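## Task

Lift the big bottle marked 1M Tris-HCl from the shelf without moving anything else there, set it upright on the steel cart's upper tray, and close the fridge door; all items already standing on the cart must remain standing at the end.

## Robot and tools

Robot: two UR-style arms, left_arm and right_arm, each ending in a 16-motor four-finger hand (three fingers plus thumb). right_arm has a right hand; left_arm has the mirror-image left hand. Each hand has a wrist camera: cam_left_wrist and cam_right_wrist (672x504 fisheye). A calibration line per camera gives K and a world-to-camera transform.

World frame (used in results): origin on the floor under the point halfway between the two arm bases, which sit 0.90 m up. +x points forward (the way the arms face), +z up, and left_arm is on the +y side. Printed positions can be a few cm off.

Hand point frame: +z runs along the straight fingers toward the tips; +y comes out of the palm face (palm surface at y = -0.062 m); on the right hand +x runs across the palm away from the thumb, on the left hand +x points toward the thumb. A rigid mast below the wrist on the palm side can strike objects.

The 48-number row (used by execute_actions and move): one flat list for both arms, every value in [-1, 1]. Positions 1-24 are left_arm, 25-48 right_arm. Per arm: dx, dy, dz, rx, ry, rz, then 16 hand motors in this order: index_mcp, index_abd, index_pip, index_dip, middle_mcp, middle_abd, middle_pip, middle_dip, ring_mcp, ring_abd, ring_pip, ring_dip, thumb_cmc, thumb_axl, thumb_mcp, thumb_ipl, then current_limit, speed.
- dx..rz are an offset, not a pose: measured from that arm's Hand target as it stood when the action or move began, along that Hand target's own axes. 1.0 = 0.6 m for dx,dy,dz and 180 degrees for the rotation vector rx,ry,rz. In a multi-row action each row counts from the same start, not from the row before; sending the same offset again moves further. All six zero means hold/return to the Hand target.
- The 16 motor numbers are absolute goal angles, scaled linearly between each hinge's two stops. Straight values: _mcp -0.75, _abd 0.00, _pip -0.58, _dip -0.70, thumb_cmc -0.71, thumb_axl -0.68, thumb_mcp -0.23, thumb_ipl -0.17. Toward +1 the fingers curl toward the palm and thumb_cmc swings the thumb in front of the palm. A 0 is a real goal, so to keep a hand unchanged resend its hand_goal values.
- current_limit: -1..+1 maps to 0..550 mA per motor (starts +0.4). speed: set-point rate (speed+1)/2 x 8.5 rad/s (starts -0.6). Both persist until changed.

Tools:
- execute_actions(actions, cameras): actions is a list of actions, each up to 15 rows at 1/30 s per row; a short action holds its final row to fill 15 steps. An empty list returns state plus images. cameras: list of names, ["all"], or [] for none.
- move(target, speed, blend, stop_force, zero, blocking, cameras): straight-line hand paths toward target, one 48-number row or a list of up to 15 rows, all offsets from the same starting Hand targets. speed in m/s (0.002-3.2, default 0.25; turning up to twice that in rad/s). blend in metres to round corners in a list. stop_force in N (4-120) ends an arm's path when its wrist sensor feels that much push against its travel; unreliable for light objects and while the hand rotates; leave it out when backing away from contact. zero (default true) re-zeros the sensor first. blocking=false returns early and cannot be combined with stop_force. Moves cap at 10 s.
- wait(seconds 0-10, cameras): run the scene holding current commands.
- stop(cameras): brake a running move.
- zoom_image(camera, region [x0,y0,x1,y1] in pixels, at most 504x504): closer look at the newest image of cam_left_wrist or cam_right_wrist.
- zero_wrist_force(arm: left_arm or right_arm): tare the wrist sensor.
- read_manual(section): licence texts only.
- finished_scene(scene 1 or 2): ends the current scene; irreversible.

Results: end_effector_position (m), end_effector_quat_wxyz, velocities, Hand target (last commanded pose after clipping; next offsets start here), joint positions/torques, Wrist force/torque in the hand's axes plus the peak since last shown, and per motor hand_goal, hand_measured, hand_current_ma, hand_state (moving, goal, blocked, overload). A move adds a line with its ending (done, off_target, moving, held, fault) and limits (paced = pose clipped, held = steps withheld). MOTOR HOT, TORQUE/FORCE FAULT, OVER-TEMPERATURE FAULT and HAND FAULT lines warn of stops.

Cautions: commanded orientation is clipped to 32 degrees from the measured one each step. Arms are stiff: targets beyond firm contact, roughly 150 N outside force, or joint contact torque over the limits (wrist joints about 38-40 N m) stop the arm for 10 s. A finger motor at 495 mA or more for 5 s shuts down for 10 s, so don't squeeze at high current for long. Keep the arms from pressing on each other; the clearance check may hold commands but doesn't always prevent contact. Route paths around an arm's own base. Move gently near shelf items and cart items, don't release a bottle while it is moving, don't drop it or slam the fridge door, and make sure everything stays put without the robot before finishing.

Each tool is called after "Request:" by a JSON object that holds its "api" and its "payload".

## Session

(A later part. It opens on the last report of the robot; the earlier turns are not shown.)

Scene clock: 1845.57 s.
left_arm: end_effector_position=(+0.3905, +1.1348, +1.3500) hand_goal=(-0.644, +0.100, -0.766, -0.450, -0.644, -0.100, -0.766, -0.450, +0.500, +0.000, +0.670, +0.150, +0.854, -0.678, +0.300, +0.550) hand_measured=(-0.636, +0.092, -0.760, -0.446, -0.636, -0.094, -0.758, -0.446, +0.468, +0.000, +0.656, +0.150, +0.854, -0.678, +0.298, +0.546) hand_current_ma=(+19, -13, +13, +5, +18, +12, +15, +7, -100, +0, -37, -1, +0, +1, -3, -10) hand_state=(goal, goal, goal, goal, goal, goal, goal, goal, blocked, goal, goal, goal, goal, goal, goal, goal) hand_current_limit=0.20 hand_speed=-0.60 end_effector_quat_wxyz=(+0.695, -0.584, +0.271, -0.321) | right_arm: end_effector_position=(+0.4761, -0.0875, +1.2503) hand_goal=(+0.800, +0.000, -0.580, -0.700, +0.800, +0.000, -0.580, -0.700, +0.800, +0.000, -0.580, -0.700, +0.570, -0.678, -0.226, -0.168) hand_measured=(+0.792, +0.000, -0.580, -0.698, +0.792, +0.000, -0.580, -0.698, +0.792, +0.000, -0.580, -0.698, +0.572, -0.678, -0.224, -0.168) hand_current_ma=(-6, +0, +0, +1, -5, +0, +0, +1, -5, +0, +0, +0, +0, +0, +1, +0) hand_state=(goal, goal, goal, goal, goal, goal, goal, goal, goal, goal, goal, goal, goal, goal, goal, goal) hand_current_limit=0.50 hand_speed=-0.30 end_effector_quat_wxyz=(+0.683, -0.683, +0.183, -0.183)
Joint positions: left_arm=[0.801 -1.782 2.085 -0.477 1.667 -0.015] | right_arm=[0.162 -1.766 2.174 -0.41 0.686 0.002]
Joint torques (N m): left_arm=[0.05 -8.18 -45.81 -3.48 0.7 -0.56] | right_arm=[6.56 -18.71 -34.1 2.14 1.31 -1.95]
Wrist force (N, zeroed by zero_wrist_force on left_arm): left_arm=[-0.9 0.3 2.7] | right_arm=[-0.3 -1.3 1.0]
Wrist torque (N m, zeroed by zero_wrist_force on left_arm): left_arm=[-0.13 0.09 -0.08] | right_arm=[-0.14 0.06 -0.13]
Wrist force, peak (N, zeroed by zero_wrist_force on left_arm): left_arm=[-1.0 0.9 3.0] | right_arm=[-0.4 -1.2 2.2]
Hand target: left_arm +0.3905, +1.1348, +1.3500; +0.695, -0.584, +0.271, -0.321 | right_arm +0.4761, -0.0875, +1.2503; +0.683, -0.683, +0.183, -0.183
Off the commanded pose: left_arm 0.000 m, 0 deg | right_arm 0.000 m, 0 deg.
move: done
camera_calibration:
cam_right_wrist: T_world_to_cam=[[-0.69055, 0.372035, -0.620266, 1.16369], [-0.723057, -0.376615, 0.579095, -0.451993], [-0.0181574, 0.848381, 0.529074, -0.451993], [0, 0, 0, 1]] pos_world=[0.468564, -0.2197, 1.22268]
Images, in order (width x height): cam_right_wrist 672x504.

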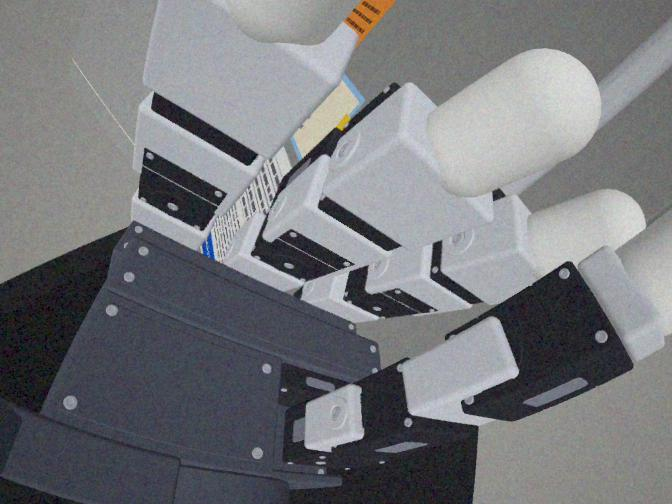

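Request:
{"api": "move", "payload": {"target": [[0,0,0,0,0,0,-0.644,0.1,-0.766,-0.45,-0.644,-0.1,-0.766,-0.45,0.5,0,0.67,0.15,0.854,-0.677,0.3,0.55,0.2,-0.6,-0.15,0,0.0394,0,0,0,0.8,0,-0.58,-0.7,0.8,0,-0.58,-0.7,0.8,0,-0.58,-0.7,0.571,-0.678,-0.226,-0.168,0.5,-0.3],[0,0,0,0,0,0,-0.644,0.1,-0.766,-0.45,-0.644,-0.1,-0.766,-0.45,0.5,0,0.67,0.15,0.854,-0.677,0.3,0.55,0.2,-0.6,-0.2543,0,0.0966,0,0,0,0.8,0,-0.58,-0.7,0.8,0,-0.58,-0.7,0.8,0,-0.58,-0.7,0.571,-0.678,-0.226,-0.168,0.5,-0.3],[0,0,0,0,0,0,-0.644,0.1,-0.766,-0.45,-0.644,-0.1,-0.766,-0.45,0.5,0,0.67,0.15,0.854,-0.677,0.3,0.55,0.2,-0.6,-0.3115,0,0.1425,0,0,0,0.8,0,-0.58,-0.7,0.8,0,-0.58,-0.7,0.8,0,-0.58,-0.7,0.571,-0.678,-0.226,-0.168,0.5,-0.3]], "speed": 0.06, "blend": 0.02, "stop_force": 35, "cameras": ["cam_right_wrist","cam_left_wrist"]}}

Scene clock: 1868.43 s.
left_arm: end_effector_position=(+0.3905, +1.1348, +1.3500) hand_goal=(-0.644, +0.100, -0.766, -0.450, -0.644, -0.100, -0.766, -0.450, +0.500, +0.000, +0.670, +0.150, +0.854, -0.678, +0.300, +0.550) hand_measured=(-0.636, +0.092, -0.760, -0.446, -0.636, -0.094, -0.758, -0.446, +0.468, +0.000, +0.656, +0.150, +0.854, -0.678, +0.298, +0.546) hand_current_ma=(+19, -13, +13, +5, +18, +12, +15, +7, -100, +0, -37, -1, +0, +1, -3, -10) hand_state=(goal, goal, goal, goal, goal, goal, goal, goal, blocked, goal, goal, goal, goal, goal, goal, goal) hand_current_limit=0.20 hand_speed=-0.60 end_effector_quat_wxyz=(+0.695, -0.584, +0.271, -0.321) | right_arm: end_effector_position=(+0.3569, +0.0800, +1.2505) hand_goal=(+0.800, +0.000, -0.580, -0.700, +0.800, +0.000, -0.580, -0.700, +0.800, +0.000, -0.580, -0.700, +0.570, -0.678, -0.226, -0.168) hand_measured=(+0.798, +0.000, -0.580, -0.698, +0.792, +0.000, -0.580, -0.698, +0.794, +0.000, -0.580, -0.698, +0.572, -0.678, -0.224, -0.168) hand_current_ma=(-1, +0, +0, +1, -5, +0, +0, +1, -4, +0, +0, +0, +0, +0, +1, +0) hand_state=(goal, goal, goal, goal, goal, goal, goal, goal, goal, goal, goal, goal, goal, goal, goal, goal) hand_current_limit=0.50 hand_speed=-0.30 end_effector_quat_wxyz=(+0.683, -0.683, +0.183, -0.183)
Joint positions: left_arm=[0.801 -1.782 2.085 -0.477 1.667 -0.015] | right_arm=[0.639 -1.697 2.118 -0.422 1.162 0.001]
Joint torques (N m): left_arm=[7.39 -10.62 -43.96 -5.17 1.3 -2.37] | right_arm=[5.85 -46.99 -29.83 1.63 1.15 -2.17]
Wrist force (N, zeroed by zero_wrist_force on left_arm): left_arm=[-0.8 0.3 2.3] | right_arm=[0.2 -1.4 0.5]
Wrist torque (N m, zeroed by zero_wrist_force on left_arm): left_arm=[-0.09 0.06 -0.07] | right_arm=[-0.10 0.04 -0.06]
Wrist force, peak (N, zeroed by zero_wrist_force on left_arm): left_arm=[-1.2 0.6 3.0] | right_arm=[7.1 -2.3 -7.9]
Hand target: left_arm +0.3905, +1.1348, +1.3500; +0.695, -0.584, +0.271, -0.321 | right_arm +0.3569, +0.0800, +1.2505; +0.683, -0.683, +0.183, -0.183
Off the commanded pose: left_arm 0.000 m, 0 deg | right_arm 0.000 m, 0 deg.
move: done
camera_calibration:
cam_left_wrist: T_world_to_cam=[[-0.605241, 0.496092, 0.622556, -1.20038], [-0.316651, -0.867566, 0.383486, 0.543724], [0.730353, 0.0349685, 0.682175, -1.11898], [0, 0, 0, 1]] pos_world=[0.262906, 1.10634, 1.30213]
cam_right_wrist: T_world_to_cam=[[-0.690595, 0.372011, -0.620231, 1.01916], [-0.723014, -0.376638, 0.579133, -0.475147], [-0.0181583, 0.848382, 0.529073, -0.596311], [0, 0, 0, 1]] pos_world=[0.349464, -0.0521998, 1.22278]

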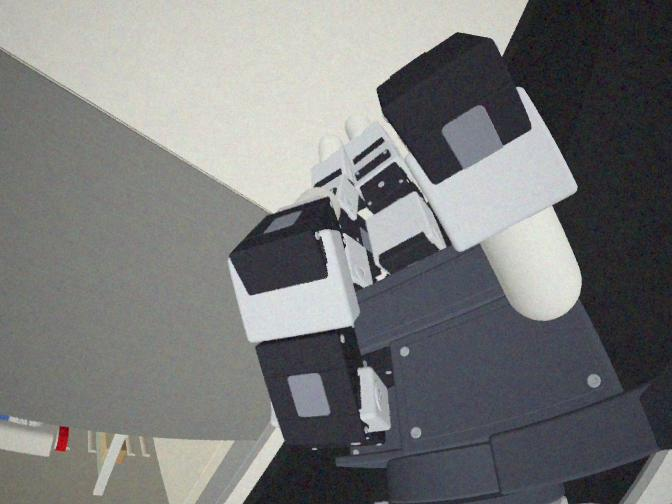

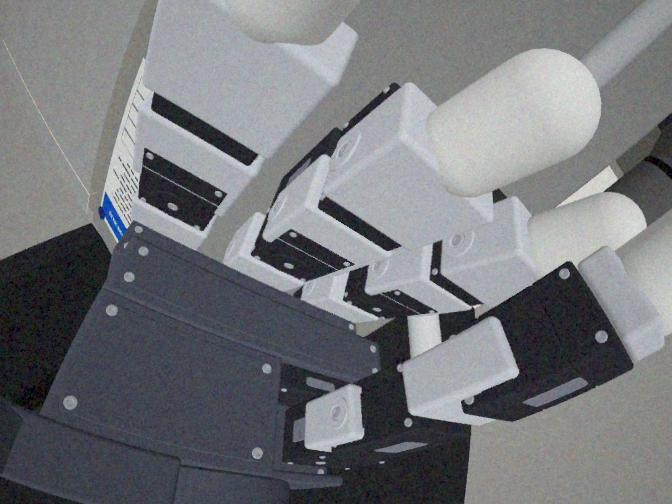

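Request:
{"api": "move", "payload": {"target": [[0,0,0,0,0,0,-0.644,0.1,-0.766,-0.45,-0.644,-0.1,-0.766,-0.45,0.5,0,0.67,0.15,0.854,-0.677,0.3,0.55,0.2,-0.6,0.02,0,-0.1417,0,-0.0444,0,0.8,0,-0.58,-0.7,0.8,0,-0.58,-0.7,0.8,0,-0.58,-0.7,0.571,-0.678,-0.226,-0.168,0.5,-0.3],[0,0,0,0,0,0,-0.644,0.1,-0.766,-0.45,-0.644,-0.1,-0.766,-0.45,0.5,0,0.67,0.15,0.854,-0.677,0.3,0.55,0.2,-0.6,-0.0970,0,-0.1125,0,-0.0833,0,0.8,0,-0.58,-0.7,0.8,0,-0.58,-0.7,0.8,0,-0.58,-0.7,0.571,-0.678,-0.226,-0.168,0.5,-0.3]], "speed": 0.08, "blend": 0.015, "stop_force": 12, "cameras": ["cam_right_wrist"]}}

Scene clock: 1947.70 s.
left_arm: end_effector_position=(+0.3905, +1.1348, +1.3500) hand_goal=(-0.644, +0.100, -0.766, -0.450, -0.644, -0.100, -0.766, -0.450, +0.500, +0.000, +0.670, +0.150, +0.854, -0.678, +0.300, +0.550) hand_measured=(-0.636, +0.092, -0.760, -0.446, -0.636, -0.094, -0.758, -0.446, +0.468, +0.000, +0.656, +0.150, +0.854, -0.678, +0.298, +0.546) hand_current_ma=(+19, -13, +13, +5, +18, +12, +15, +7, -100, +0, -37, -1, +0, +1, -3, -10) hand_state=(goal, goal, goal, goal, goal, goal, goal, goal, blocked, goal, goal, goal, goal, goal, goal, goal) hand_current_limit=0.20 hand_speed=-0.60 end_effector_quat_wxyz=(+0.695, -0.584, +0.271, -0.321) | right_arm: end_effector_position=(+0.2728, +0.0506, +1.2504) hand_goal=(+0.800, +0.000, -0.580, -0.700, +0.800, +0.000, -0.580, -0.700, +0.800, +0.000, -0.580, -0.700, +0.570, -0.678, -0.226, -0.168) hand_measured=(+0.798, +0.000, -0.580, -0.698, +0.792, +0.000, -0.580, -0.698, +0.794, +0.000, -0.580, -0.698, +0.572, -0.678, -0.224, -0.168) hand_current_ma=(-1, +0, +0, +1, -5, +0, +0, +1, -4, +0, +0, +0, +0, +0, +1, +0) hand_state=(goal, goal, goal, goal, goal, goal, goal, goal, goal, goal, goal, goal, goal, goal, goal, goal) hand_current_limit=0.50 hand_speed=-0.30 end_effector_quat_wxyz=(+0.702, -0.701, +0.092, -0.092)
Joint positions: left_arm=[0.801 -1.782 2.085 -0.477 1.667 -0.015] | right_arm=[0.574 -1.8 2.2 -0.401 0.835 0.001]
Joint torques (N m): left_arm=[7.87 -9.35 -41.3 -6.39 1.08 -2.44] | right_arm=[4.66 -38.38 -29.7 1.87 -1.66 -2.9]
Wrist force (N, zeroed by zero_wrist_force on left_arm): left_arm=[-1.1 0.5 2.7] | right_arm=[-0.1 -1.3 1.1]
Wrist torque (N m, zeroed by zero_wrist_force on left_arm): left_arm=[-0.09 0.11 -0.11] | right_arm=[-0.15 0.04 -0.11]
Wrist force, peak (N, zeroed by zero_wrist_force on left_arm): left_arm=[-1.2 0.2 3.2] | right_arm=[-1.6 -1.1 2.3]
Hand target: left_arm +0.3905, +1.1348, +1.3500; +0.695, -0.584, +0.271, -0.321 | right_arm +0.2728, +0.0506, +1.2504; +0.702, -0.701, +0.092, -0.092
Off the commanded pose: left_arm 0.000 m, 0 deg | right_arm 0.000 m, 0 deg.
move: done
camera_calibration:
cam_right_wrist: T_world_to_cam=[[-0.763109, 0.180652, -0.620507, 1.00177], [-0.601153, -0.550869, 0.578929, -0.571226], [-0.237234, 0.814806, 0.528972, -0.511325], [0, 0, 0, 1]] pos_world=[0.299763, -0.079012, 1.22278]
Images, in order (width x height): cam_right_wrist 672x504.

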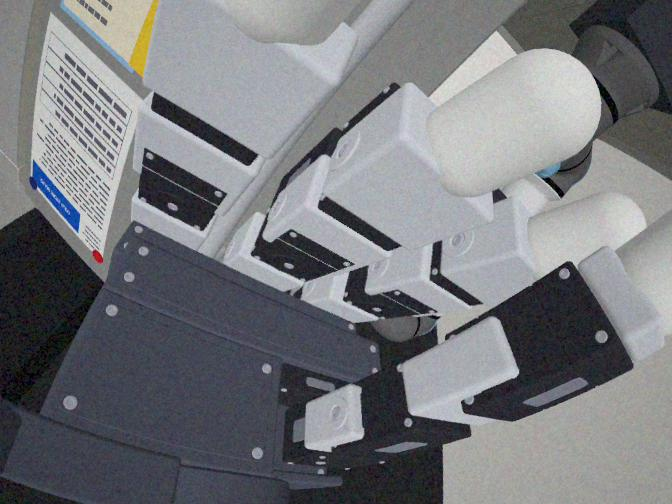

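Request:
{"api": "move", "payload": {"target": [[0,0,0,0,0,0,-0.644,0.1,-0.766,-0.45,-0.644,-0.1,-0.766,-0.45,0.5,0,0.67,0.15,0.854,-0.677,0.3,0.55,0.2,-0.6,-0.0828,0,0.1783,0,0.0167,0,0.8,0,-0.58,-0.7,0.8,0,-0.58,-0.7,0.8,0,-0.58,-0.7,0.571,-0.678,-0.226,-0.168,0.5,-0.3],[0,0,0,0,0,0,-0.644,0.1,-0.766,-0.45,-0.644,-0.1,-0.766,-0.45,0.5,0,0.67,0.15,0.854,-0.677,0.3,0.55,0.2,-0.6,-0.13,0,0.3543,0,0.0389,0,0.8,0,-0.58,-0.7,0.8,0,-0.58,-0.7,0.8,0,-0.58,-0.7,0.571,-0.678,-0.226,-0.168,0.5,-0.3],[0,0,0,0,0,0,-0.644,0.1,-0.766,-0.45,-0.644,-0.1,-0.766,-0.45,0.5,0,0.67,0.15,0.854,-0.677,0.3,0.55,0.2,-0.6,-0.1308,0,0.5353,0,0.0611,0,0.8,0,-0.58,-0.7,0.8,0,-0.58,-0.7,0.8,0,-0.58,-0.7,0.571,-0.678,-0.226,-0.168,0.5,-0.3],[0,0,0,0,0,0,-0.644,0.1,-0.766,-0.45,-0.644,-0.1,-0.766,-0.45,0.5,0,0.67,0.15,0.854,-0.677,0.3,0.55,0.2,-0.6,-0.0867,0,0.7128,0,0.0944,0,0.8,0,-0.58,-0.7,0.8,0,-0.58,-0.7,0.8,0,-0.58,-0.7,0.571,-0.678,-0.226,-0.168,0.5,-0.3]], "speed": 0.07, "blend": 0.03, "stop_force": 35, "cameras": ["cam_right_wrist","cam_left_wrist"]}}

Scene clock: 1970.50 s.
left_arm: end_effector_position=(+0.3905, +1.1348, +1.3500) hand_goal=(-0.644, +0.100, -0.766, -0.450, -0.644, -0.100, -0.766, -0.450, +0.500, +0.000, +0.670, +0.150, +0.854, -0.678, +0.300, +0.550) hand_measured=(-0.636, +0.092, -0.760, -0.446, -0.636, -0.094, -0.758, -0.446, +0.468, +0.000, +0.656, +0.150, +0.854, -0.678, +0.298, +0.546) hand_current_ma=(+19, -13, +13, +5, +18, +12, +15, +7, -100, +0, -37, -1, +0, +1, -3, -10) hand_state=(goal, goal, goal, goal, goal, goal, goal, goal, blocked, goal, goal, goal, goal, goal, goal, goal) hand_current_limit=0.20 hand_speed=-0.60 end_effector_quat_wxyz=(+0.695, -0.584, +0.271, -0.321) | right_arm: end_effector_position=(+0.3331, +0.4772, +1.2510) hand_goal=(+0.800, +0.000, -0.580, -0.700, +0.800, +0.000, -0.580, -0.700, +0.800, +0.000, -0.580, -0.700, +0.570, -0.678, -0.226, -0.168) hand_measured=(+0.798, +0.000, -0.580, -0.698, +0.792, +0.000, -0.580, -0.698, +0.800, +0.000, -0.580, -0.698, +0.572, -0.678, -0.224, -0.168) hand_current_ma=(-1, +0, +0, +1, -5, +0, +0, +1, +0, +0, +0, +0, +0, +0, +1, +0) hand_state=(goal, goal, goal, goal, goal, goal, goal, goal, goal, goal, goal, goal, goal, goal, goal, goal) hand_current_limit=0.50 hand_speed=-0.30 end_effector_quat_wxyz=(+0.680, -0.679, +0.195, -0.195)
Joint positions: left_arm=[0.801 -1.782 2.085 -0.477 1.667 -0.015] | right_arm=[1.092 -1.109 1.418 -0.31 1.651 0]
Joint torques (N m): left_arm=[7.18 -9.15 -39.64 -6.6 1.38 -2.42] | right_arm=[-11.96 -97.27 -49.04 -5.49 -0.99 -2.7]
Wrist force (N, zeroed by zero_wrist_force on left_arm): left_arm=[-1.0 0.4 2.8] | right_arm=[0.1 -1.1 0.9]
Wrist torque (N m, zeroed by zero_wrist_force on left_arm): left_arm=[-0.11 0.11 -0.10] | right_arm=[-0.08 -0.01 -0.07]
Wrist force, peak (N, zeroed by zero_wrist_force on left_arm): left_arm=[-1.2 0.6 3.1] | right_arm=[4.0 -1.2 -9.0]
Hand target: left_arm +0.3905, +1.1348, +1.3500; +0.695, -0.584, +0.271, -0.321 | right_arm +0.3331, +0.4772, +1.2510; +0.680, -0.679, +0.195, -0.195
Off the commanded pose: left_arm 0.000 m, 0 deg | right_arm 0.000 m, 0 deg.
move: done
camera_calibration:
cam_left_wrist: T_world_to_cam=[[-0.605241, 0.496092, 0.622556, -1.20038], [-0.316651, -0.867566, 0.383486, 0.543724], [0.730353, 0.0349685, 0.682175, -1.11898], [0, 0, 0, 1]] pos_world=[0.262906, 1.10634, 1.30213]
cam_right_wrist: T_world_to_cam=[[-0.677207, 0.395926, -0.620189, 0.839397], [-0.735704, -0.351286, 0.579083, -0.350828], [0.0114103, 0.848434, 0.529178, -0.943993], [0, 0, 0, 1]] pos_world=[0.32111, 0.345336, 1.22328]

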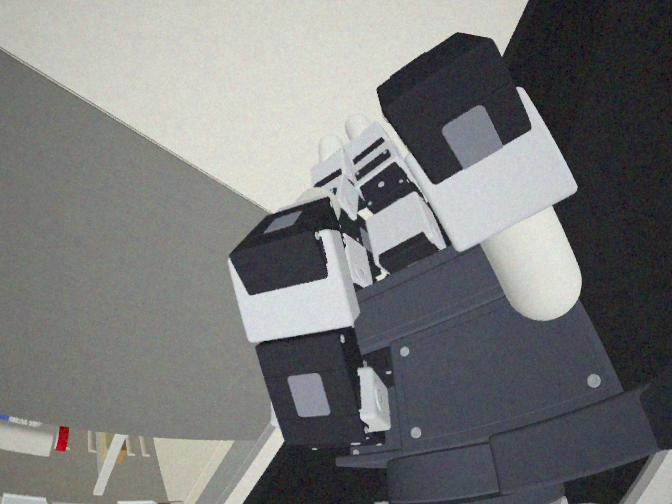

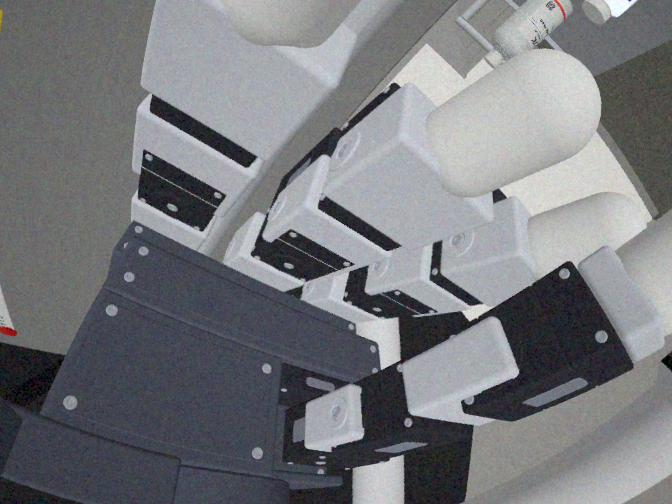

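Request:
{"api": "move", "payload": {"target": [[0,0,0,0,0,0,-0.644,0.1,-0.766,-0.45,-0.644,-0.1,-0.766,-0.45,0.5,0,0.67,0.15,0.854,-0.677,0.3,0.55,0.2,-0.6,0.0368,0,0.177,0,0.0333,0,0.8,0,-0.58,-0.7,0.8,0,-0.58,-0.7,0.8,0,-0.58,-0.7,0.571,-0.678,-0.226,-0.168,0.5,-0.3],[0,0,0,0,0,0,-0.644,0.1,-0.766,-0.45,-0.644,-0.1,-0.766,-0.45,0.5,0,0.67,0.15,0.854,-0.677,0.3,0.55,0.2,-0.6,0.1185,0,0.3378,0,0.0667,0,0.8,0,-0.58,-0.7,0.8,0,-0.58,-0.7,0.8,0,-0.58,-0.7,0.571,-0.678,-0.226,-0.168,0.5,-0.3],[0,0,0,0,0,0,-0.644,0.1,-0.766,-0.45,-0.644,-0.1,-0.766,-0.45,0.5,0,0.67,0.15,0.854,-0.677,0.3,0.55,0.2,-0.6,0.2108,0,0.4479,0,0.0833,0,0.8,0,-0.58,-0.7,0.8,0,-0.58,-0.7,0.8,0,-0.58,-0.7,0.571,-0.678,-0.226,-0.168,0.5,-0.3]], "speed": [0.07,0.07,0.05], "blend": 0.03, "stop_force": 35, "cameras": ["cam_right_wrist","cam_left_wrist"]}}

Scene clock: 1991.83 s.
left_arm: end_effector_position=(+0.3905, +1.1348, +1.3500) hand_goal=(-0.644, +0.100, -0.766, -0.450, -0.644, -0.100, -0.766, -0.450, +0.500, +0.000, +0.670, +0.150, +0.854, -0.678, +0.300, +0.550) hand_measured=(-0.636, +0.092, -0.760, -0.446, -0.636, -0.094, -0.758, -0.446, +0.468, +0.000, +0.656, +0.150, +0.854, -0.678, +0.298, +0.546) hand_current_ma=(+19, -13, +13, +5, +18, +12, +15, +7, -100, +0, -37, -1, +0, +1, -3, -10) hand_state=(goal, goal, goal, goal, goal, goal, goal, goal, blocked, goal, goal, goal, goal, goal, goal, goal) hand_current_limit=0.20 hand_speed=-0.60 end_effector_quat_wxyz=(+0.695, -0.584, +0.271, -0.321) | right_arm: end_effector_position=(+0.5828, +0.6381, +1.2512) hand_goal=(+0.800, +0.000, -0.580, -0.700, +0.800, +0.000, -0.580, -0.700, +0.800, +0.000, -0.580, -0.700, +0.570, -0.678, -0.226, -0.168) hand_measured=(+0.798, +0.000, -0.580, -0.698, +0.798, +0.000, -0.580, -0.698, +0.800, +0.000, -0.580, -0.698, +0.572, -0.678, -0.224, -0.168) hand_current_ma=(-1, +0, +0, +1, +0, +0, +0, +1, +0, +0, +0, +0, +0, +0, +1, +0) hand_state=(goal, goal, goal, goal, goal, goal, goal, goal, goal, goal, goal, goal, goal, goal, goal, goal) hand_current_limit=0.50 hand_speed=-0.30 end_effector_quat_wxyz=(+0.649, -0.648, +0.282, -0.282)
Joint positions: left_arm=[0.801 -1.782 2.085 -0.477 1.667 -0.015] | right_arm=[1.015 -0.612 0.571 0.039 1.835 0]
Joint torques (N m): left_arm=[6.52 -9.23 -40.26 -6.43 0.73 -2.43] | right_arm=[5.17 -131.12 -47.22 -5.27 2.79 2.67]
Wrist force (N, zeroed by zero_wrist_force on left_arm): left_arm=[-0.8 0.0 2.6] | right_arm=[-2.0 -0.5 0.8]
Wrist torque (N m, zeroed by zero_wrist_force on left_arm): left_arm=[-0.16 0.07 -0.07] | right_arm=[-0.08 -0.02 -0.16]
Wrist force, peak (N, zeroed by zero_wrist_force on left_arm): left_arm=[-0.8 0.7 3.1] | right_arm=[-36.7 2.6 9.0]
Hand target: left_arm +0.3905, +1.1348, +1.3500; +0.695, -0.584, +0.271, -0.321 | right_arm +0.5828, +0.6381, +1.2512; +0.649, -0.648, +0.282, -0.282
Off the commanded pose: left_arm 0.000 m, 0 deg | right_arm 0.000 m, 0 deg.
move: done
camera_calibration:
cam_left_wrist: T_world_to_cam=[[-0.605241, 0.496092, 0.622556, -1.20038], [-0.316651, -0.867566, 0.383486, 0.543724], [0.730353, 0.0349685, 0.682175, -1.11898], [0, 0, 0, 1]] pos_world=[0.262906, 1.10634, 1.30213]
cam_right_wrist: T_world_to_cam=[[-0.551906, 0.557727, -0.619952, 0.768283], [-0.801356, -0.149034, 0.579325, -0.201894], [0.230711, 0.816535, 0.529191, -1.19092], [0, 0, 0, 1]] pos_world=[0.53699, 0.513846, 1.22348]

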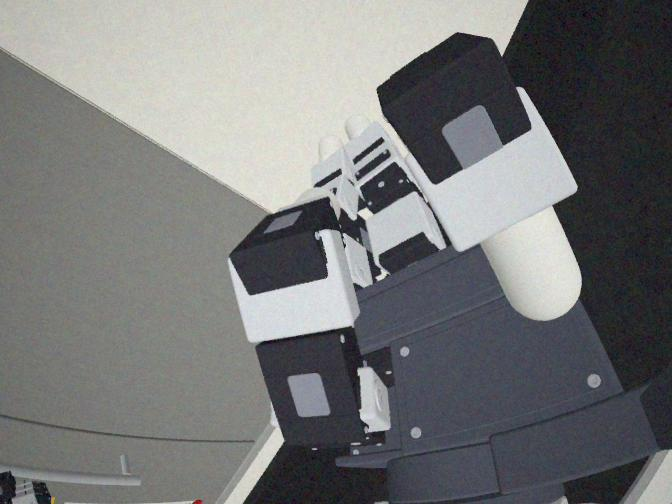

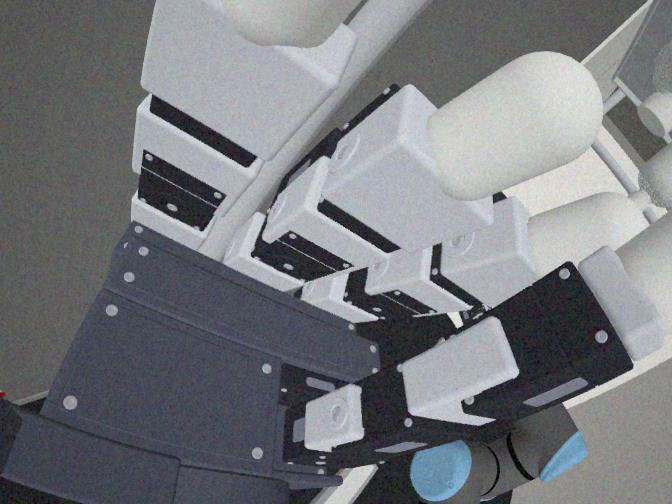

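Request:
{"api": "zoom_image", "payload": {"camera": "cam_left_wrist", "region": [0, 380, 240, 504]}}

Scaled by 2.100 from the camera's 672x504 image, which has a finer 960x720 frame.

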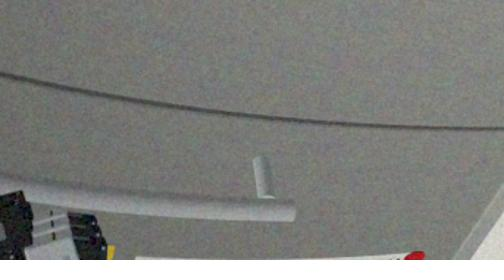

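Request:
{"api": "move", "payload": {"target": [0,0,0,0,0,0,-0.644,0.1,-0.766,-0.45,-0.644,-0.1,-0.766,-0.45,0.5,0,0.67,0.15,0.854,-0.677,0.3,0.55,0.2,-0.6,0.0455,0,0.0488,0,0,0,0.8,0,-0.58,-0.7,0.8,0,-0.58,-0.7,0.8,0,-0.58,-0.7,0.571,-0.678,-0.226,-0.168,0.5,-0.3], "speed": 0.03, "stop_force": 30, "cameras": ["cam_left_wrist","cam_right_wrist"]}}

Request:
{"api": "zoom_image", "payload": {"camera": "cam_left_wrist", "region": [0, 380, 240, 504]}}

Scene clock: 2004.50 s.
left_arm: end_effector_position=(+0.3905, +1.1348, +1.3500) hand_goal=(-0.644, +0.100, -0.766, -0.450, -0.644, -0.100, -0.766, -0.450, +0.500, +0.000, +0.670, +0.150, +0.854, -0.678, +0.300, +0.550) hand_measured=(-0.636, +0.092, -0.760, -0.446, -0.636, -0.094, -0.758, -0.446, +0.468, +0.000, +0.656, +0.150, +0.854, -0.678, +0.298, +0.546) hand_current_ma=(+19, -13, +13, +5, +18, +12, +15, +7, -100, +0, -37, -1, +0, +1, -3, -10) hand_state=(goal, goal, goal, goal, goal, goal, goal, goal, blocked, goal, goal, goal, goal, goal, goal, goal) hand_current_limit=0.20 hand_speed=-0.60 end_effector_quat_wxyz=(+0.695, -0.584, +0.271, -0.321) | right_arm: end_effector_position=(+0.5858, +0.6384, +1.2518) hand_goal=(+0.800, +0.000, -0.580, -0.700, +0.800, +0.000, -0.580, -0.700, +0.800, +0.000, -0.580, -0.700, +0.570, -0.678, -0.226, -0.168) hand_measured=(+0.798, +0.000, -0.580, -0.698, +0.824, +0.000, -0.580, -0.698, +0.798, +0.000, -0.580, -0.698, +0.572, -0.678, -0.224, -0.168) hand_current_ma=(-1, +0, +0, +1, +31, +0, +0, +1, +0, +0, +0, +0, +0, +0, +1, +0) hand_state=(goal, goal, goal, goal, blocked, goal, goal, goal, goal, goal, goal, goal, goal, goal, goal, goal) hand_current_limit=0.50 hand_speed=-0.30 end_effector_quat_wxyz=(+0.649, -0.648, +0.282, -0.282)
Joint positions: left_arm=[0.801 -1.782 2.085 -0.477 1.667 -0.015] | right_arm=[1.013 -0.608 0.564 0.043 1.832 0]
Joint torques (N m): left_arm=[9.01 -6.15 -39.53 -6.27 1.11 -2.16] | right_arm=[-53.99 -97.1 -47.36 1.61 10.76 -3.17]
Wrist force (N, zeroed by zero_wrist_force on left_arm): left_arm=[-0.7 0.4 2.7] | right_arm=[-34.1 -5.4 -5.3]
Wrist torque (N m, zeroed by zero_wrist_force on left_arm): left_arm=[-0.11 0.06 -0.07] | right_arm=[0.17 0.05 -1.73]
Wrist force, peak (N, zeroed by zero_wrist_force on left_arm): left_arm=[-0.9 0.2 3.1] | right_arm=[-46.7 -11.0 -13.9]
Hand target: left_arm +0.3905, +1.1348, +1.3500; +0.695, -0.584, +0.271, -0.321 | right_arm +0.5859, +0.6383, +1.2517; +0.649, -0.648, +0.282, -0.282 (not the last commanded pose)
Off the commanded pose: left_arm 0.000 m, 0 deg | right_arm 0.037 m, 0 deg.
move: contact (right_arm)
camera_calibration:
cam_left_wrist: T_world_to_cam=[[-0.605241, 0.496092, 0.622556, -1.20038], [-0.316651, -0.867566, 0.383486, 0.543724], [0.730353, 0.0349685, 0.682175, -1.11898], [0, 0, 0, 1]] pos_world=[0.262906, 1.10634, 1.30213]
cam_right_wrist: T_world_to_cam=[[-0.551888, 0.55789, -0.619821, 0.769939], [-0.801515, -0.149689, 0.578936, -0.198772], [0.230202, 0.816304, 0.529769, -1.19238], [0, 0, 0, 1]] pos_world=[0.540089, 0.514046, 1.22398]

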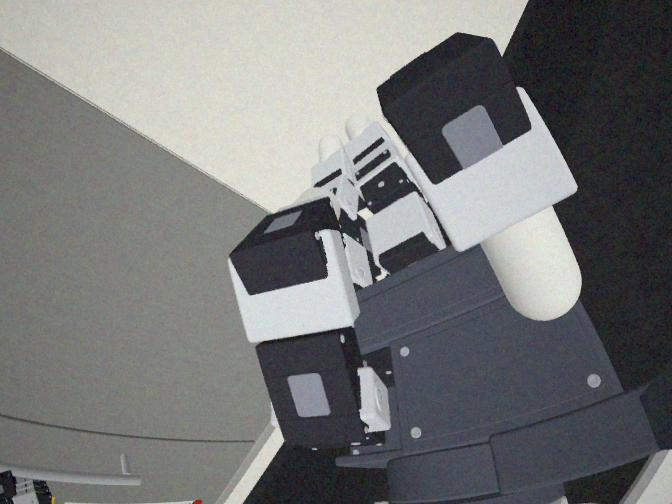

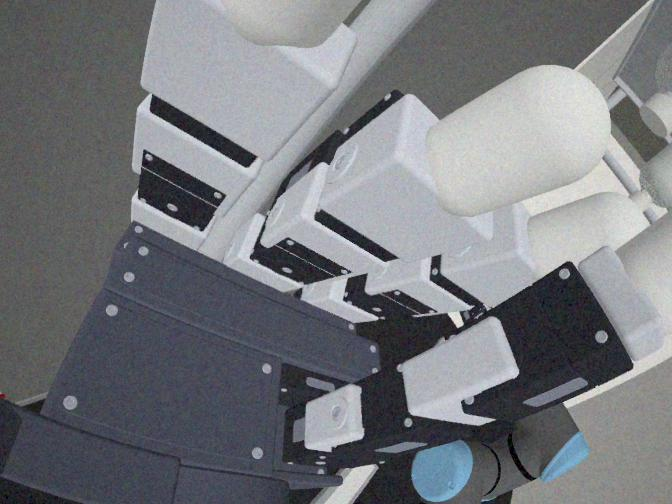

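Scaled by 2.100 from the camera's 672x504 image, which has a finer 960x720 frame.

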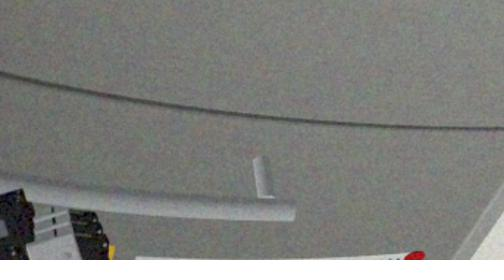

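Request:
{"api": "move", "payload": {"target": [[0,0,0,0,0,0,-0.644,0.1,-0.766,-0.45,-0.644,-0.1,-0.766,-0.45,0.5,0,0.67,0.15,0.854,-0.677,0.3,0.55,0.2,-0.6,-0.008,0,-0.005,0,0,0,0.8,0,-0.58,-0.7,0.8,0,-0.58,-0.7,0.8,0,-0.58,-0.7,0.571,-0.678,-0.226,-0.168,0.5,-0.3],[0,0,0,0,0,0,-0.644,0.1,-0.766,-0.45,-0.644,-0.1,-0.766,-0.45,0.5,0,0.67,0.15,0.854,-0.677,0.3,0.55,0.2,-0.6,-0.012,0,-0.1,0,0,0,0.8,0,-0.58,-0.7,0.8,0,-0.58,-0.7,0.8,0,-0.58,-0.7,0.571,-0.678,-0.226,-0.168,0.5,-0.3]], "speed": 0.04, "cameras": ["cam_left_wrist","cam_right_wrist"]}}

Request:
{"api": "zoom_image", "payload": {"camera": "cam_left_wrist", "region": [0, 380, 240, 504]}}

Scene clock: 2020.67 s.
left_arm: end_effector_position=(+0.3905, +1.1348, +1.3500) hand_goal=(-0.644, +0.100, -0.766, -0.450, -0.644, -0.100, -0.766, -0.450, +0.500, +0.000, +0.670, +0.150, +0.854, -0.678, +0.300, +0.550) hand_measured=(-0.636, +0.092, -0.760, -0.446, -0.636, -0.094, -0.758, -0.446, +0.468, +0.000, +0.656, +0.150, +0.854, -0.678, +0.298, +0.546) hand_current_ma=(+19, -13, +13, +5, +18, +12, +15, +7, -100, +0, -37, -1, +0, +1, -3, -10) hand_state=(goal, goal, goal, goal, goal, goal, goal, goal, blocked, goal, goal, goal, goal, goal, goal, goal) hand_current_limit=0.20 hand_speed=-0.60 end_effector_quat_wxyz=(+0.695, -0.584, +0.271, -0.321) | right_arm: end_effector_position=(+0.5370, +0.6027, +1.2518) hand_goal=(+0.800, +0.000, -0.580, -0.700, +0.800, +0.000, -0.580, -0.700, +0.800, +0.000, -0.580, -0.700, +0.570, -0.678, -0.226, -0.168) hand_measured=(+0.798, +0.000, -0.580, -0.698, +0.800, +0.000, -0.580, -0.698, +0.798, +0.000, -0.580, -0.698, +0.572, -0.678, -0.224, -0.168) hand_current_ma=(-1, +0, +0, +1, +0, +0, +0, +1, +0, +0, +0, +0, +0, +0, +1, +0) hand_state=(goal, goal, goal, goal, goal, goal, goal, goal, goal, goal, goal, goal, goal, goal, goal, goal) hand_current_limit=0.50 hand_speed=-0.30 end_effector_quat_wxyz=(+0.649, -0.648, +0.282, -0.282) end_effector_velocity=(+0.001, +0.001, +0.000) end_effector_angular_velocity=(-0.001, +0.000, +0.000)
Joint positions: left_arm=[0.801 -1.782 2.085 -0.477 1.667 -0.015] | right_arm=[1.035 -0.742 0.81 -0.07 1.854 0]
Joint velocities: left_arm=[within noise] | right_arm=[-0.001 0.003 -0.005 0.003 -0.001 0]
Joint torques (N m): left_arm=[6.49 -9.43 -40.56 -6.66 1.05 -2.22] | right_arm=[-7.02 -93.6 -50.69 1.34 -1.18 0.83]
Wrist force (N, zeroed by zero_wrist_force on left_arm): left_arm=[-1.1 0.4 2.6] | right_arm=[-0.2 -1.2 1.4]
Wrist torque (N m, zeroed by zero_wrist_force on left_arm): left_arm=[-0.10 0.10 -0.10] | right_arm=[-0.13 -0.01 -0.08]
Wrist force, peak (N, zeroed by zero_wrist_force on left_arm): left_arm=[-1.3 0.2 2.9] | right_arm=[-34.4 -5.3 -5.3]
Hand target: left_arm +0.3905, +1.1348, +1.3500; +0.695, -0.584, +0.271, -0.321 | right_arm +0.5371, +0.6027, +1.2516; +0.649, -0.648, +0.282, -0.282
Off the commanded pose: left_arm 0.000 m, 0 deg | right_arm 0.000 m, 0 deg.
move: done
camera_calibration:
cam_left_wrist: T_world_to_cam=[[-0.605241, 0.496092, 0.622556, -1.20038], [-0.316651, -0.867566, 0.383486, 0.543724], [0.730353, 0.0349685, 0.682175, -1.11898], [0, 0, 0, 1]] pos_world=[0.262906, 1.10634, 1.30213]
cam_right_wrist: T_world_to_cam=[[-0.551788, 0.558092, -0.619729, 0.762609], [-0.80158, -0.149777, 0.578823, -0.243003], [0.230216, 0.81615, 0.53, -1.1523], [0, 0, 0, 1]] pos_world=[0.491289, 0.478446, 1.22398]

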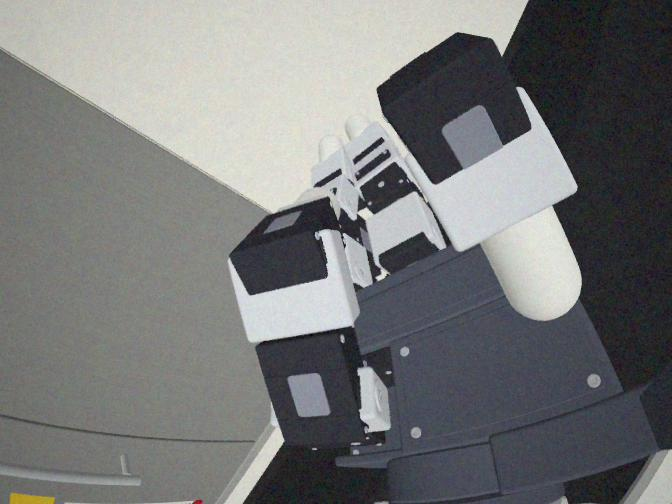

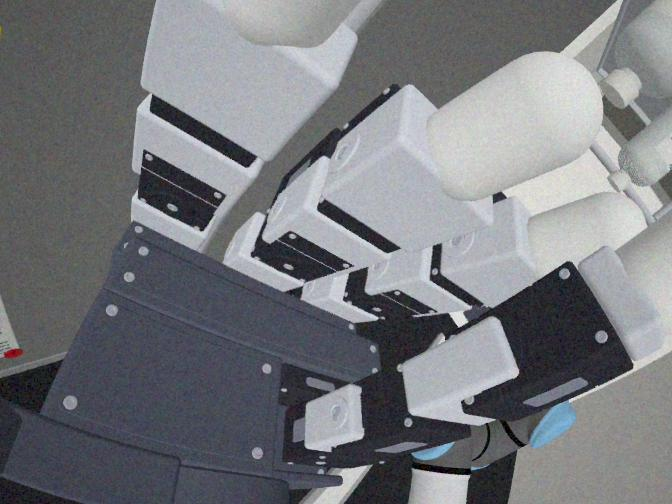

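Scaled by 2.100 from the camera's 672x504 image, which has a finer 960x720 frame.

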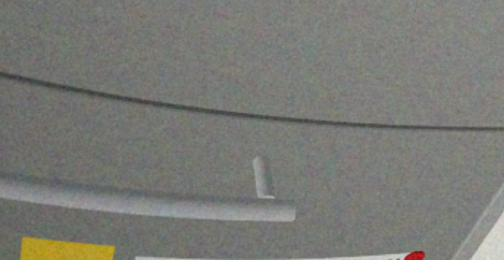

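Request:
{"api": "zoom_image", "payload": {"camera": "cam_right_wrist", "region": [500, 0, 672, 250]}}

Scaled by 2.016 from the camera's 672x504 image, which has a finer 960x720 frame.

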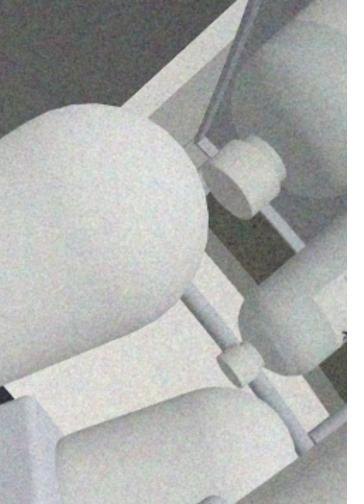

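Request:
{"api": "move", "payload": {"target": [0,0,0,0,0,0,-0.644,0.1,-0.766,-0.45,-0.644,-0.1,-0.766,-0.45,0.5,0,0.67,0.15,0.854,-0.677,0.3,0.55,0.2,-0.6,-0.0205,0,0.0715,0,0,0,0.8,0,-0.58,-0.7,0.8,0,-0.58,-0.7,0.8,0,-0.58,-0.7,0.571,-0.678,-0.226,-0.168,0.5,-0.3], "speed": 0.06}}

Request:
{"api": "move", "payload": {"target": [0,0,0,0,0,0,-0.644,0.1,-0.766,-0.45,-0.644,-0.1,-0.766,-0.45,0.5,0,0.67,0.15,0.854,-0.677,0.3,0.55,0.2,-0.6,0.0682,0,0.0731,0,0,0,0.8,0,-0.58,-0.7,0.8,0,-0.58,-0.7,0.8,0,-0.58,-0.7,0.571,-0.678,-0.226,-0.168,0.5,-0.3], "speed": 0.03, "stop_force": 30, "cameras": ["cam_left_wrist"]}}

Request:
{"api": "zoom_image", "payload": {"camera": "cam_left_wrist", "region": [0, 380, 240, 504]}}

Scene clock: 2052.10 s.
left_arm: end_effector_position=(+0.3905, +1.1348, +1.3500) hand_goal=(-0.644, +0.100, -0.766, -0.450, -0.644, -0.100, -0.766, -0.450, +0.500, +0.000, +0.670, +0.150, +0.854, -0.678, +0.300, +0.550) hand_measured=(-0.636, +0.092, -0.760, -0.446, -0.636, -0.094, -0.758, -0.446, +0.468, +0.000, +0.656, +0.150, +0.854, -0.678, +0.298, +0.546) hand_current_ma=(+19, -13, +13, +5, +18, +12, +15, +7, -100, +0, -37, -1, +0, +1, -3, -10) hand_state=(goal, goal, goal, goal, goal, goal, goal, goal, blocked, goal, goal, goal, goal, goal, goal, goal) hand_current_limit=0.20 hand_speed=-0.60 end_effector_quat_wxyz=(+0.695, -0.584, +0.271, -0.321) | right_arm: end_effector_position=(+0.5601, +0.6409, +1.2516) hand_goal=(+0.800, +0.000, -0.580, -0.700, +0.800, +0.000, -0.580, -0.700, +0.800, +0.000, -0.580, -0.700, +0.570, -0.678, -0.226, -0.168) hand_measured=(+0.798, +0.000, -0.580, -0.698, +0.800, +0.000, -0.580, -0.698, +0.798, +0.000, -0.580, -0.698, +0.572, -0.678, -0.224, -0.168) hand_current_ma=(-1, +0, +0, +1, +0, +0, +0, +1, +0, +0, +0, +0, +0, +0, +1, +0) hand_state=(goal, goal, goal, goal, goal, goal, goal, goal, goal, goal, goal, goal, goal, goal, goal, goal) hand_current_limit=0.50 hand_speed=-0.30 end_effector_quat_wxyz=(+0.649, -0.648, +0.282, -0.282)
Joint positions: left_arm=[0.801 -1.782 2.085 -0.477 1.667 -0.015] | right_arm=[1.034 -0.63 0.605 0.024 1.854 0]
Joint torques (N m): left_arm=[8.37 -10.29 -41.54 -6.98 0.95 -1.84] | right_arm=[-0.99 -111.57 -49.62 -5.11 1.37 -0.53]
Wrist force (N, zeroed by zero_wrist_force on left_arm): left_arm=[-1.0 0.3 2.7] | right_arm=[0.1 -1.4 1.1]
Wrist torque (N m, zeroed by zero_wrist_force on left_arm): left_arm=[-0.11 0.09 -0.09] | right_arm=[-0.14 -0.04 -0.06]
Wrist force, peak (N, zeroed by zero_wrist_force on left_arm): left_arm=[-1.3 0.4 3.0] | right_arm=[0.0 -1.0 2.1]
Hand target: left_arm +0.3905, +1.1348, +1.3500; +0.695, -0.584, +0.271, -0.321 | right_arm +0.5600, +0.6409, +1.2517; +0.649, -0.648, +0.282, -0.282
Off the commanded pose: left_arm 0.000 m, 0 deg | right_arm 0.000 m, 0 deg.
move: done

Scene clock: 2054.40 s.
left_arm: end_effector_position=(+0.3905, +1.1348, +1.3500) hand_goal=(-0.644, +0.100, -0.766, -0.450, -0.644, -0.100, -0.766, -0.450, +0.500, +0.000, +0.670, +0.150, +0.854, -0.678, +0.300, +0.550) hand_measured=(-0.636, +0.092, -0.760, -0.446, -0.636, -0.094, -0.758, -0.446, +0.468, +0.000, +0.656, +0.150, +0.854, -0.678, +0.298, +0.546) hand_current_ma=(+19, -13, +13, +5, +18, +12, +15, +7, -100, +0, -37, -1, +0, +1, -3, -10) hand_state=(goal, goal, goal, goal, goal, goal, goal, goal, blocked, goal, goal, goal, goal, goal, goal, goal) hand_current_limit=0.20 hand_speed=-0.60 end_effector_quat_wxyz=(+0.695, -0.584, +0.271, -0.321) | right_arm: end_effector_position=(+0.5879, +0.6411, +1.2518) hand_goal=(+0.800, +0.000, -0.580, -0.700, +0.800, +0.000, -0.580, -0.700, +0.800, +0.000, -0.580, -0.700, +0.570, -0.678, -0.226, -0.168) hand_measured=(+0.798, +0.000, -0.580, -0.698, +0.812, +0.000, -0.580, -0.698, +0.798, +0.000, -0.580, -0.698, +0.572, -0.678, -0.224, -0.168) hand_current_ma=(-1, +0, +0, +1, +11, +0, +0, +1, +0, +0, +0, +0, +0, +0, +1, +0) hand_state=(goal, goal, goal, goal, goal, goal, goal, goal, goal, goal, goal, goal, goal, goal, goal, goal) hand_current_limit=0.50 hand_speed=-0.30 end_effector_quat_wxyz=(+0.649, -0.648, +0.282, -0.282)
Joint positions: left_arm=[0.801 -1.782 2.085 -0.477 1.667 -0.015] | right_arm=[1.012 -0.598 0.544 0.052 1.831 0]
Joint torques (N m): left_arm=[6.78 -8.91 -39.72 -5.93 1.21 -2.32] | right_arm=[-48.31 -128.57 -49.33 -3.57 11.46 -4.53]
Wrist force (N, zeroed by zero_wrist_force on left_arm): left_arm=[-0.8 0.6 2.8] | right_arm=[-31.4 -2.6 -1.9]
Wrist torque (N m, zeroed by zero_wrist_force on left_arm): left_arm=[-0.08 0.07 -0.08] | right_arm=[0.01 0.00 -1.48]
Wrist force, peak (N, zeroed by zero_wrist_force on left_arm): left_arm=[-0.8 0.1 3.1] | right_arm=[-46.2 -7.3 -8.6]
Hand target: left_arm +0.3905, +1.1348, +1.3500; +0.695, -0.584, +0.271, -0.321 | right_arm +0.5879, +0.6411, +1.2518; +0.649, -0.648, +0.282, -0.282 (not the last commanded pose)
Off the commanded pose: left_arm 0.000 m, 0 deg | right_arm 0.032 m, 0 deg.
move: contact (right_arm)
camera_calibration:
cam_left_wrist: T_world_to_cam=[[-0.605241, 0.496092, 0.622556, -1.20038], [-0.316651, -0.867566, 0.383486, 0.543724], [0.730353, 0.0349685, 0.682175, -1.11898], [0, 0, 0, 1]] pos_world=[0.262906, 1.10634, 1.30213]
Images, in order (width x height): cam_left_wrist 672x504.

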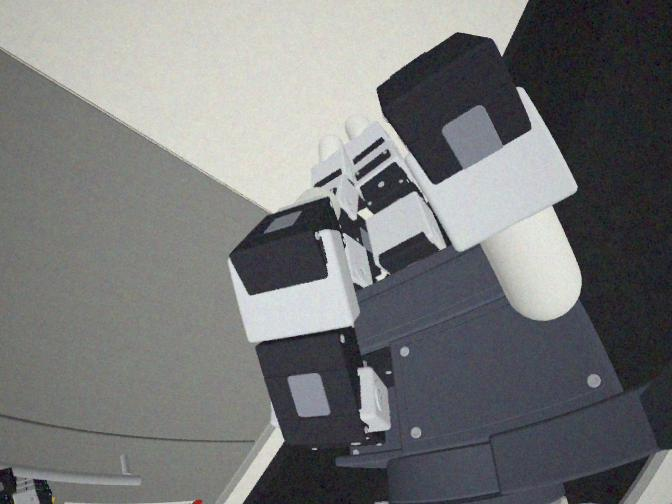

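Scaled by 2.100 from the camera's 672x504 image, which has a finer 960x720 frame.

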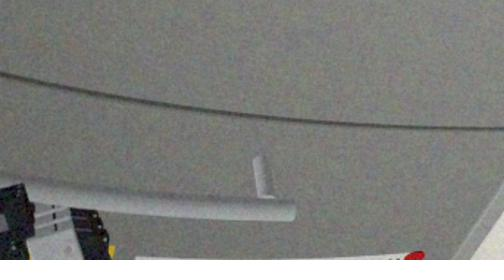

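Request:
{"api": "move", "payload": {"target": [[0,0,0,0,0,0,-0.644,0.1,-0.766,-0.45,-0.644,-0.1,-0.766,-0.45,0.5,0,0.67,0.15,0.854,-0.677,0.3,0.55,0.2,-0.6,-0.006,0,-0.006,0,0,0,0.8,0,-0.58,-0.7,0.8,0,-0.58,-0.7,0.8,0,-0.58,-0.7,0.571,-0.678,-0.226,-0.168,0.5,-0.3],[0,0,0,0,0,0,-0.644,0.1,-0.766,-0.45,-0.644,-0.1,-0.766,-0.45,0.5,0,0.67,0.15,0.854,-0.677,0.3,0.55,0.2,-0.6,-0.02,0,-0.12,0,0,0,0.8,0,-0.58,-0.7,0.8,0,-0.58,-0.7,0.8,0,-0.58,-0.7,0.571,-0.678,-0.226,-0.168,0.5,-0.3]], "speed": 0.06, "cameras": ["cam_left_wrist","cam_right_wrist"]}}

Request:
{"api": "zoom_image", "payload": {"camera": "cam_left_wrist", "region": [0, 380, 240, 504]}}

Request:
{"api": "finished_scene", "payload": {"scene": 2}}

Scene clock: 2069.10 s.
left_arm: end_effector_position=(+0.3905, +1.1348, +1.3500) hand_goal=(-0.644, +0.100, -0.766, -0.450, -0.644, -0.100, -0.766, -0.450, +0.500, +0.000, +0.670, +0.150, +0.854, -0.678, +0.300, +0.550) hand_measured=(-0.636, +0.092, -0.760, -0.446, -0.636, -0.094, -0.758, -0.446, +0.468, +0.000, +0.656, +0.150, +0.854, -0.678, +0.298, +0.546) hand_current_ma=(+19, -13, +13, +5, +18, +12, +15, +7, -100, +0, -37, -1, +0, +1, -3, -10) hand_state=(goal, goal, goal, goal, goal, goal, goal, goal, blocked, goal, goal, goal, goal, goal, goal, goal) hand_current_limit=0.20 hand_speed=-0.60 end_effector_quat_wxyz=(+0.695, -0.584, +0.271, -0.321) | right_arm: end_effector_position=(+0.5271, +0.6007, +1.2518) hand_goal=(+0.800, +0.000, -0.580, -0.700, +0.800, +0.000, -0.580, -0.700, +0.800, +0.000, -0.580, -0.700, +0.570, -0.678, -0.226, -0.168) hand_measured=(+0.798, +0.000, -0.580, -0.698, +0.796, +0.000, -0.580, -0.698, +0.798, +0.000, -0.580, -0.698, +0.572, -0.678, -0.224, -0.168) hand_current_ma=(-1, +0, +0, +1, -2, +0, +0, +1, +0, +0, +0, +0, +0, +0, +1, +0) hand_state=(goal, goal, goal, goal, goal, goal, goal, goal, goal, goal, goal, goal, goal, goal, goal, goal) hand_current_limit=0.50 hand_speed=-0.30 end_effector_quat_wxyz=(+0.649, -0.648, +0.282, -0.282)
Joint positions: left_arm=[0.801 -1.782 2.085 -0.477 1.667 -0.015] | right_arm=[1.042 -0.754 0.832 -0.079 1.861 0]
Joint torques (N m): left_arm=[10.23 -7.06 -41.09 -6.74 0.82 -2.36] | right_arm=[-9.38 -102.71 -40.44 1.58 -1.7 -0.92]
Wrist force (N, zeroed by zero_wrist_force on left_arm): left_arm=[-1.1 0.1 2.7] | right_arm=[0.0 -1.2 1.1]
Wrist torque (N m, zeroed by zero_wrist_force on left_arm): left_arm=[-0.15 0.10 -0.09] | right_arm=[-0.12 -0.03 -0.07]
Wrist force, peak (N, zeroed by zero_wrist_force on left_arm): left_arm=[-1.0 0.0 3.2] | right_arm=[-31.9 -2.6 -1.9]
Hand target: left_arm +0.3905, +1.1348, +1.3500; +0.695, -0.584, +0.271, -0.321 | right_arm +0.5272, +0.6007, +1.2517; +0.649, -0.648, +0.282, -0.282
Off the commanded pose: left_arm 0.000 m, 0 deg | right_arm 0.000 m, 0 deg.
move: done
camera_calibration:
cam_left_wrist: T_world_to_cam=[[-0.605241, 0.496092, 0.622556, -1.20038], [-0.316651, -0.867566, 0.383486, 0.543724], [0.730353, 0.0349685, 0.682175, -1.11898], [0, 0, 0, 1]] pos_world=[0.262906, 1.10634, 1.30213]
cam_right_wrist: T_world_to_cam=[[-0.552072, 0.557821, -0.61972, 0.758516], [-0.8015, -0.150179, 0.57883, -0.251094], [0.229814, 0.816261, 0.530004, -1.14825], [0, 0, 0, 1]] pos_world=[0.481388, 0.476446, 1.22398]

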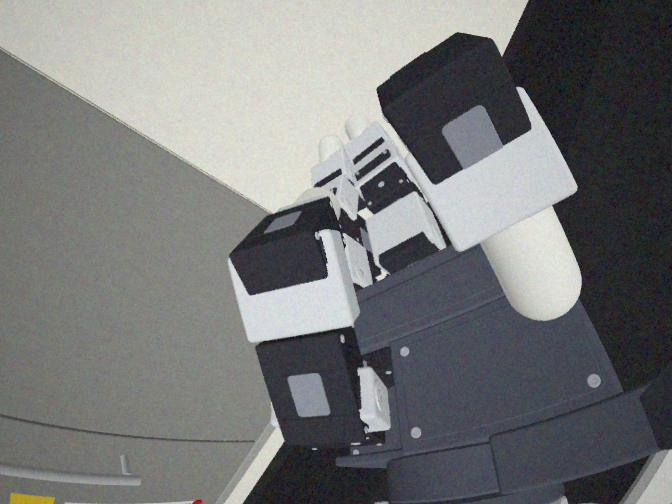

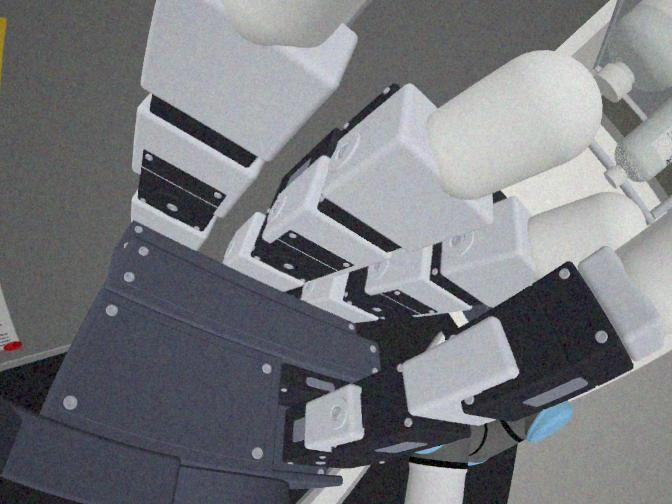

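Scaled by 2.100 from the camera's 672x504 image, which has a finer 960x720 frame.

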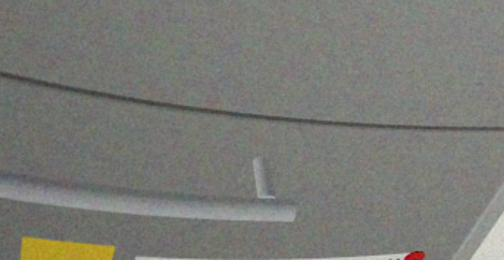

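The scene is finished: the task was done.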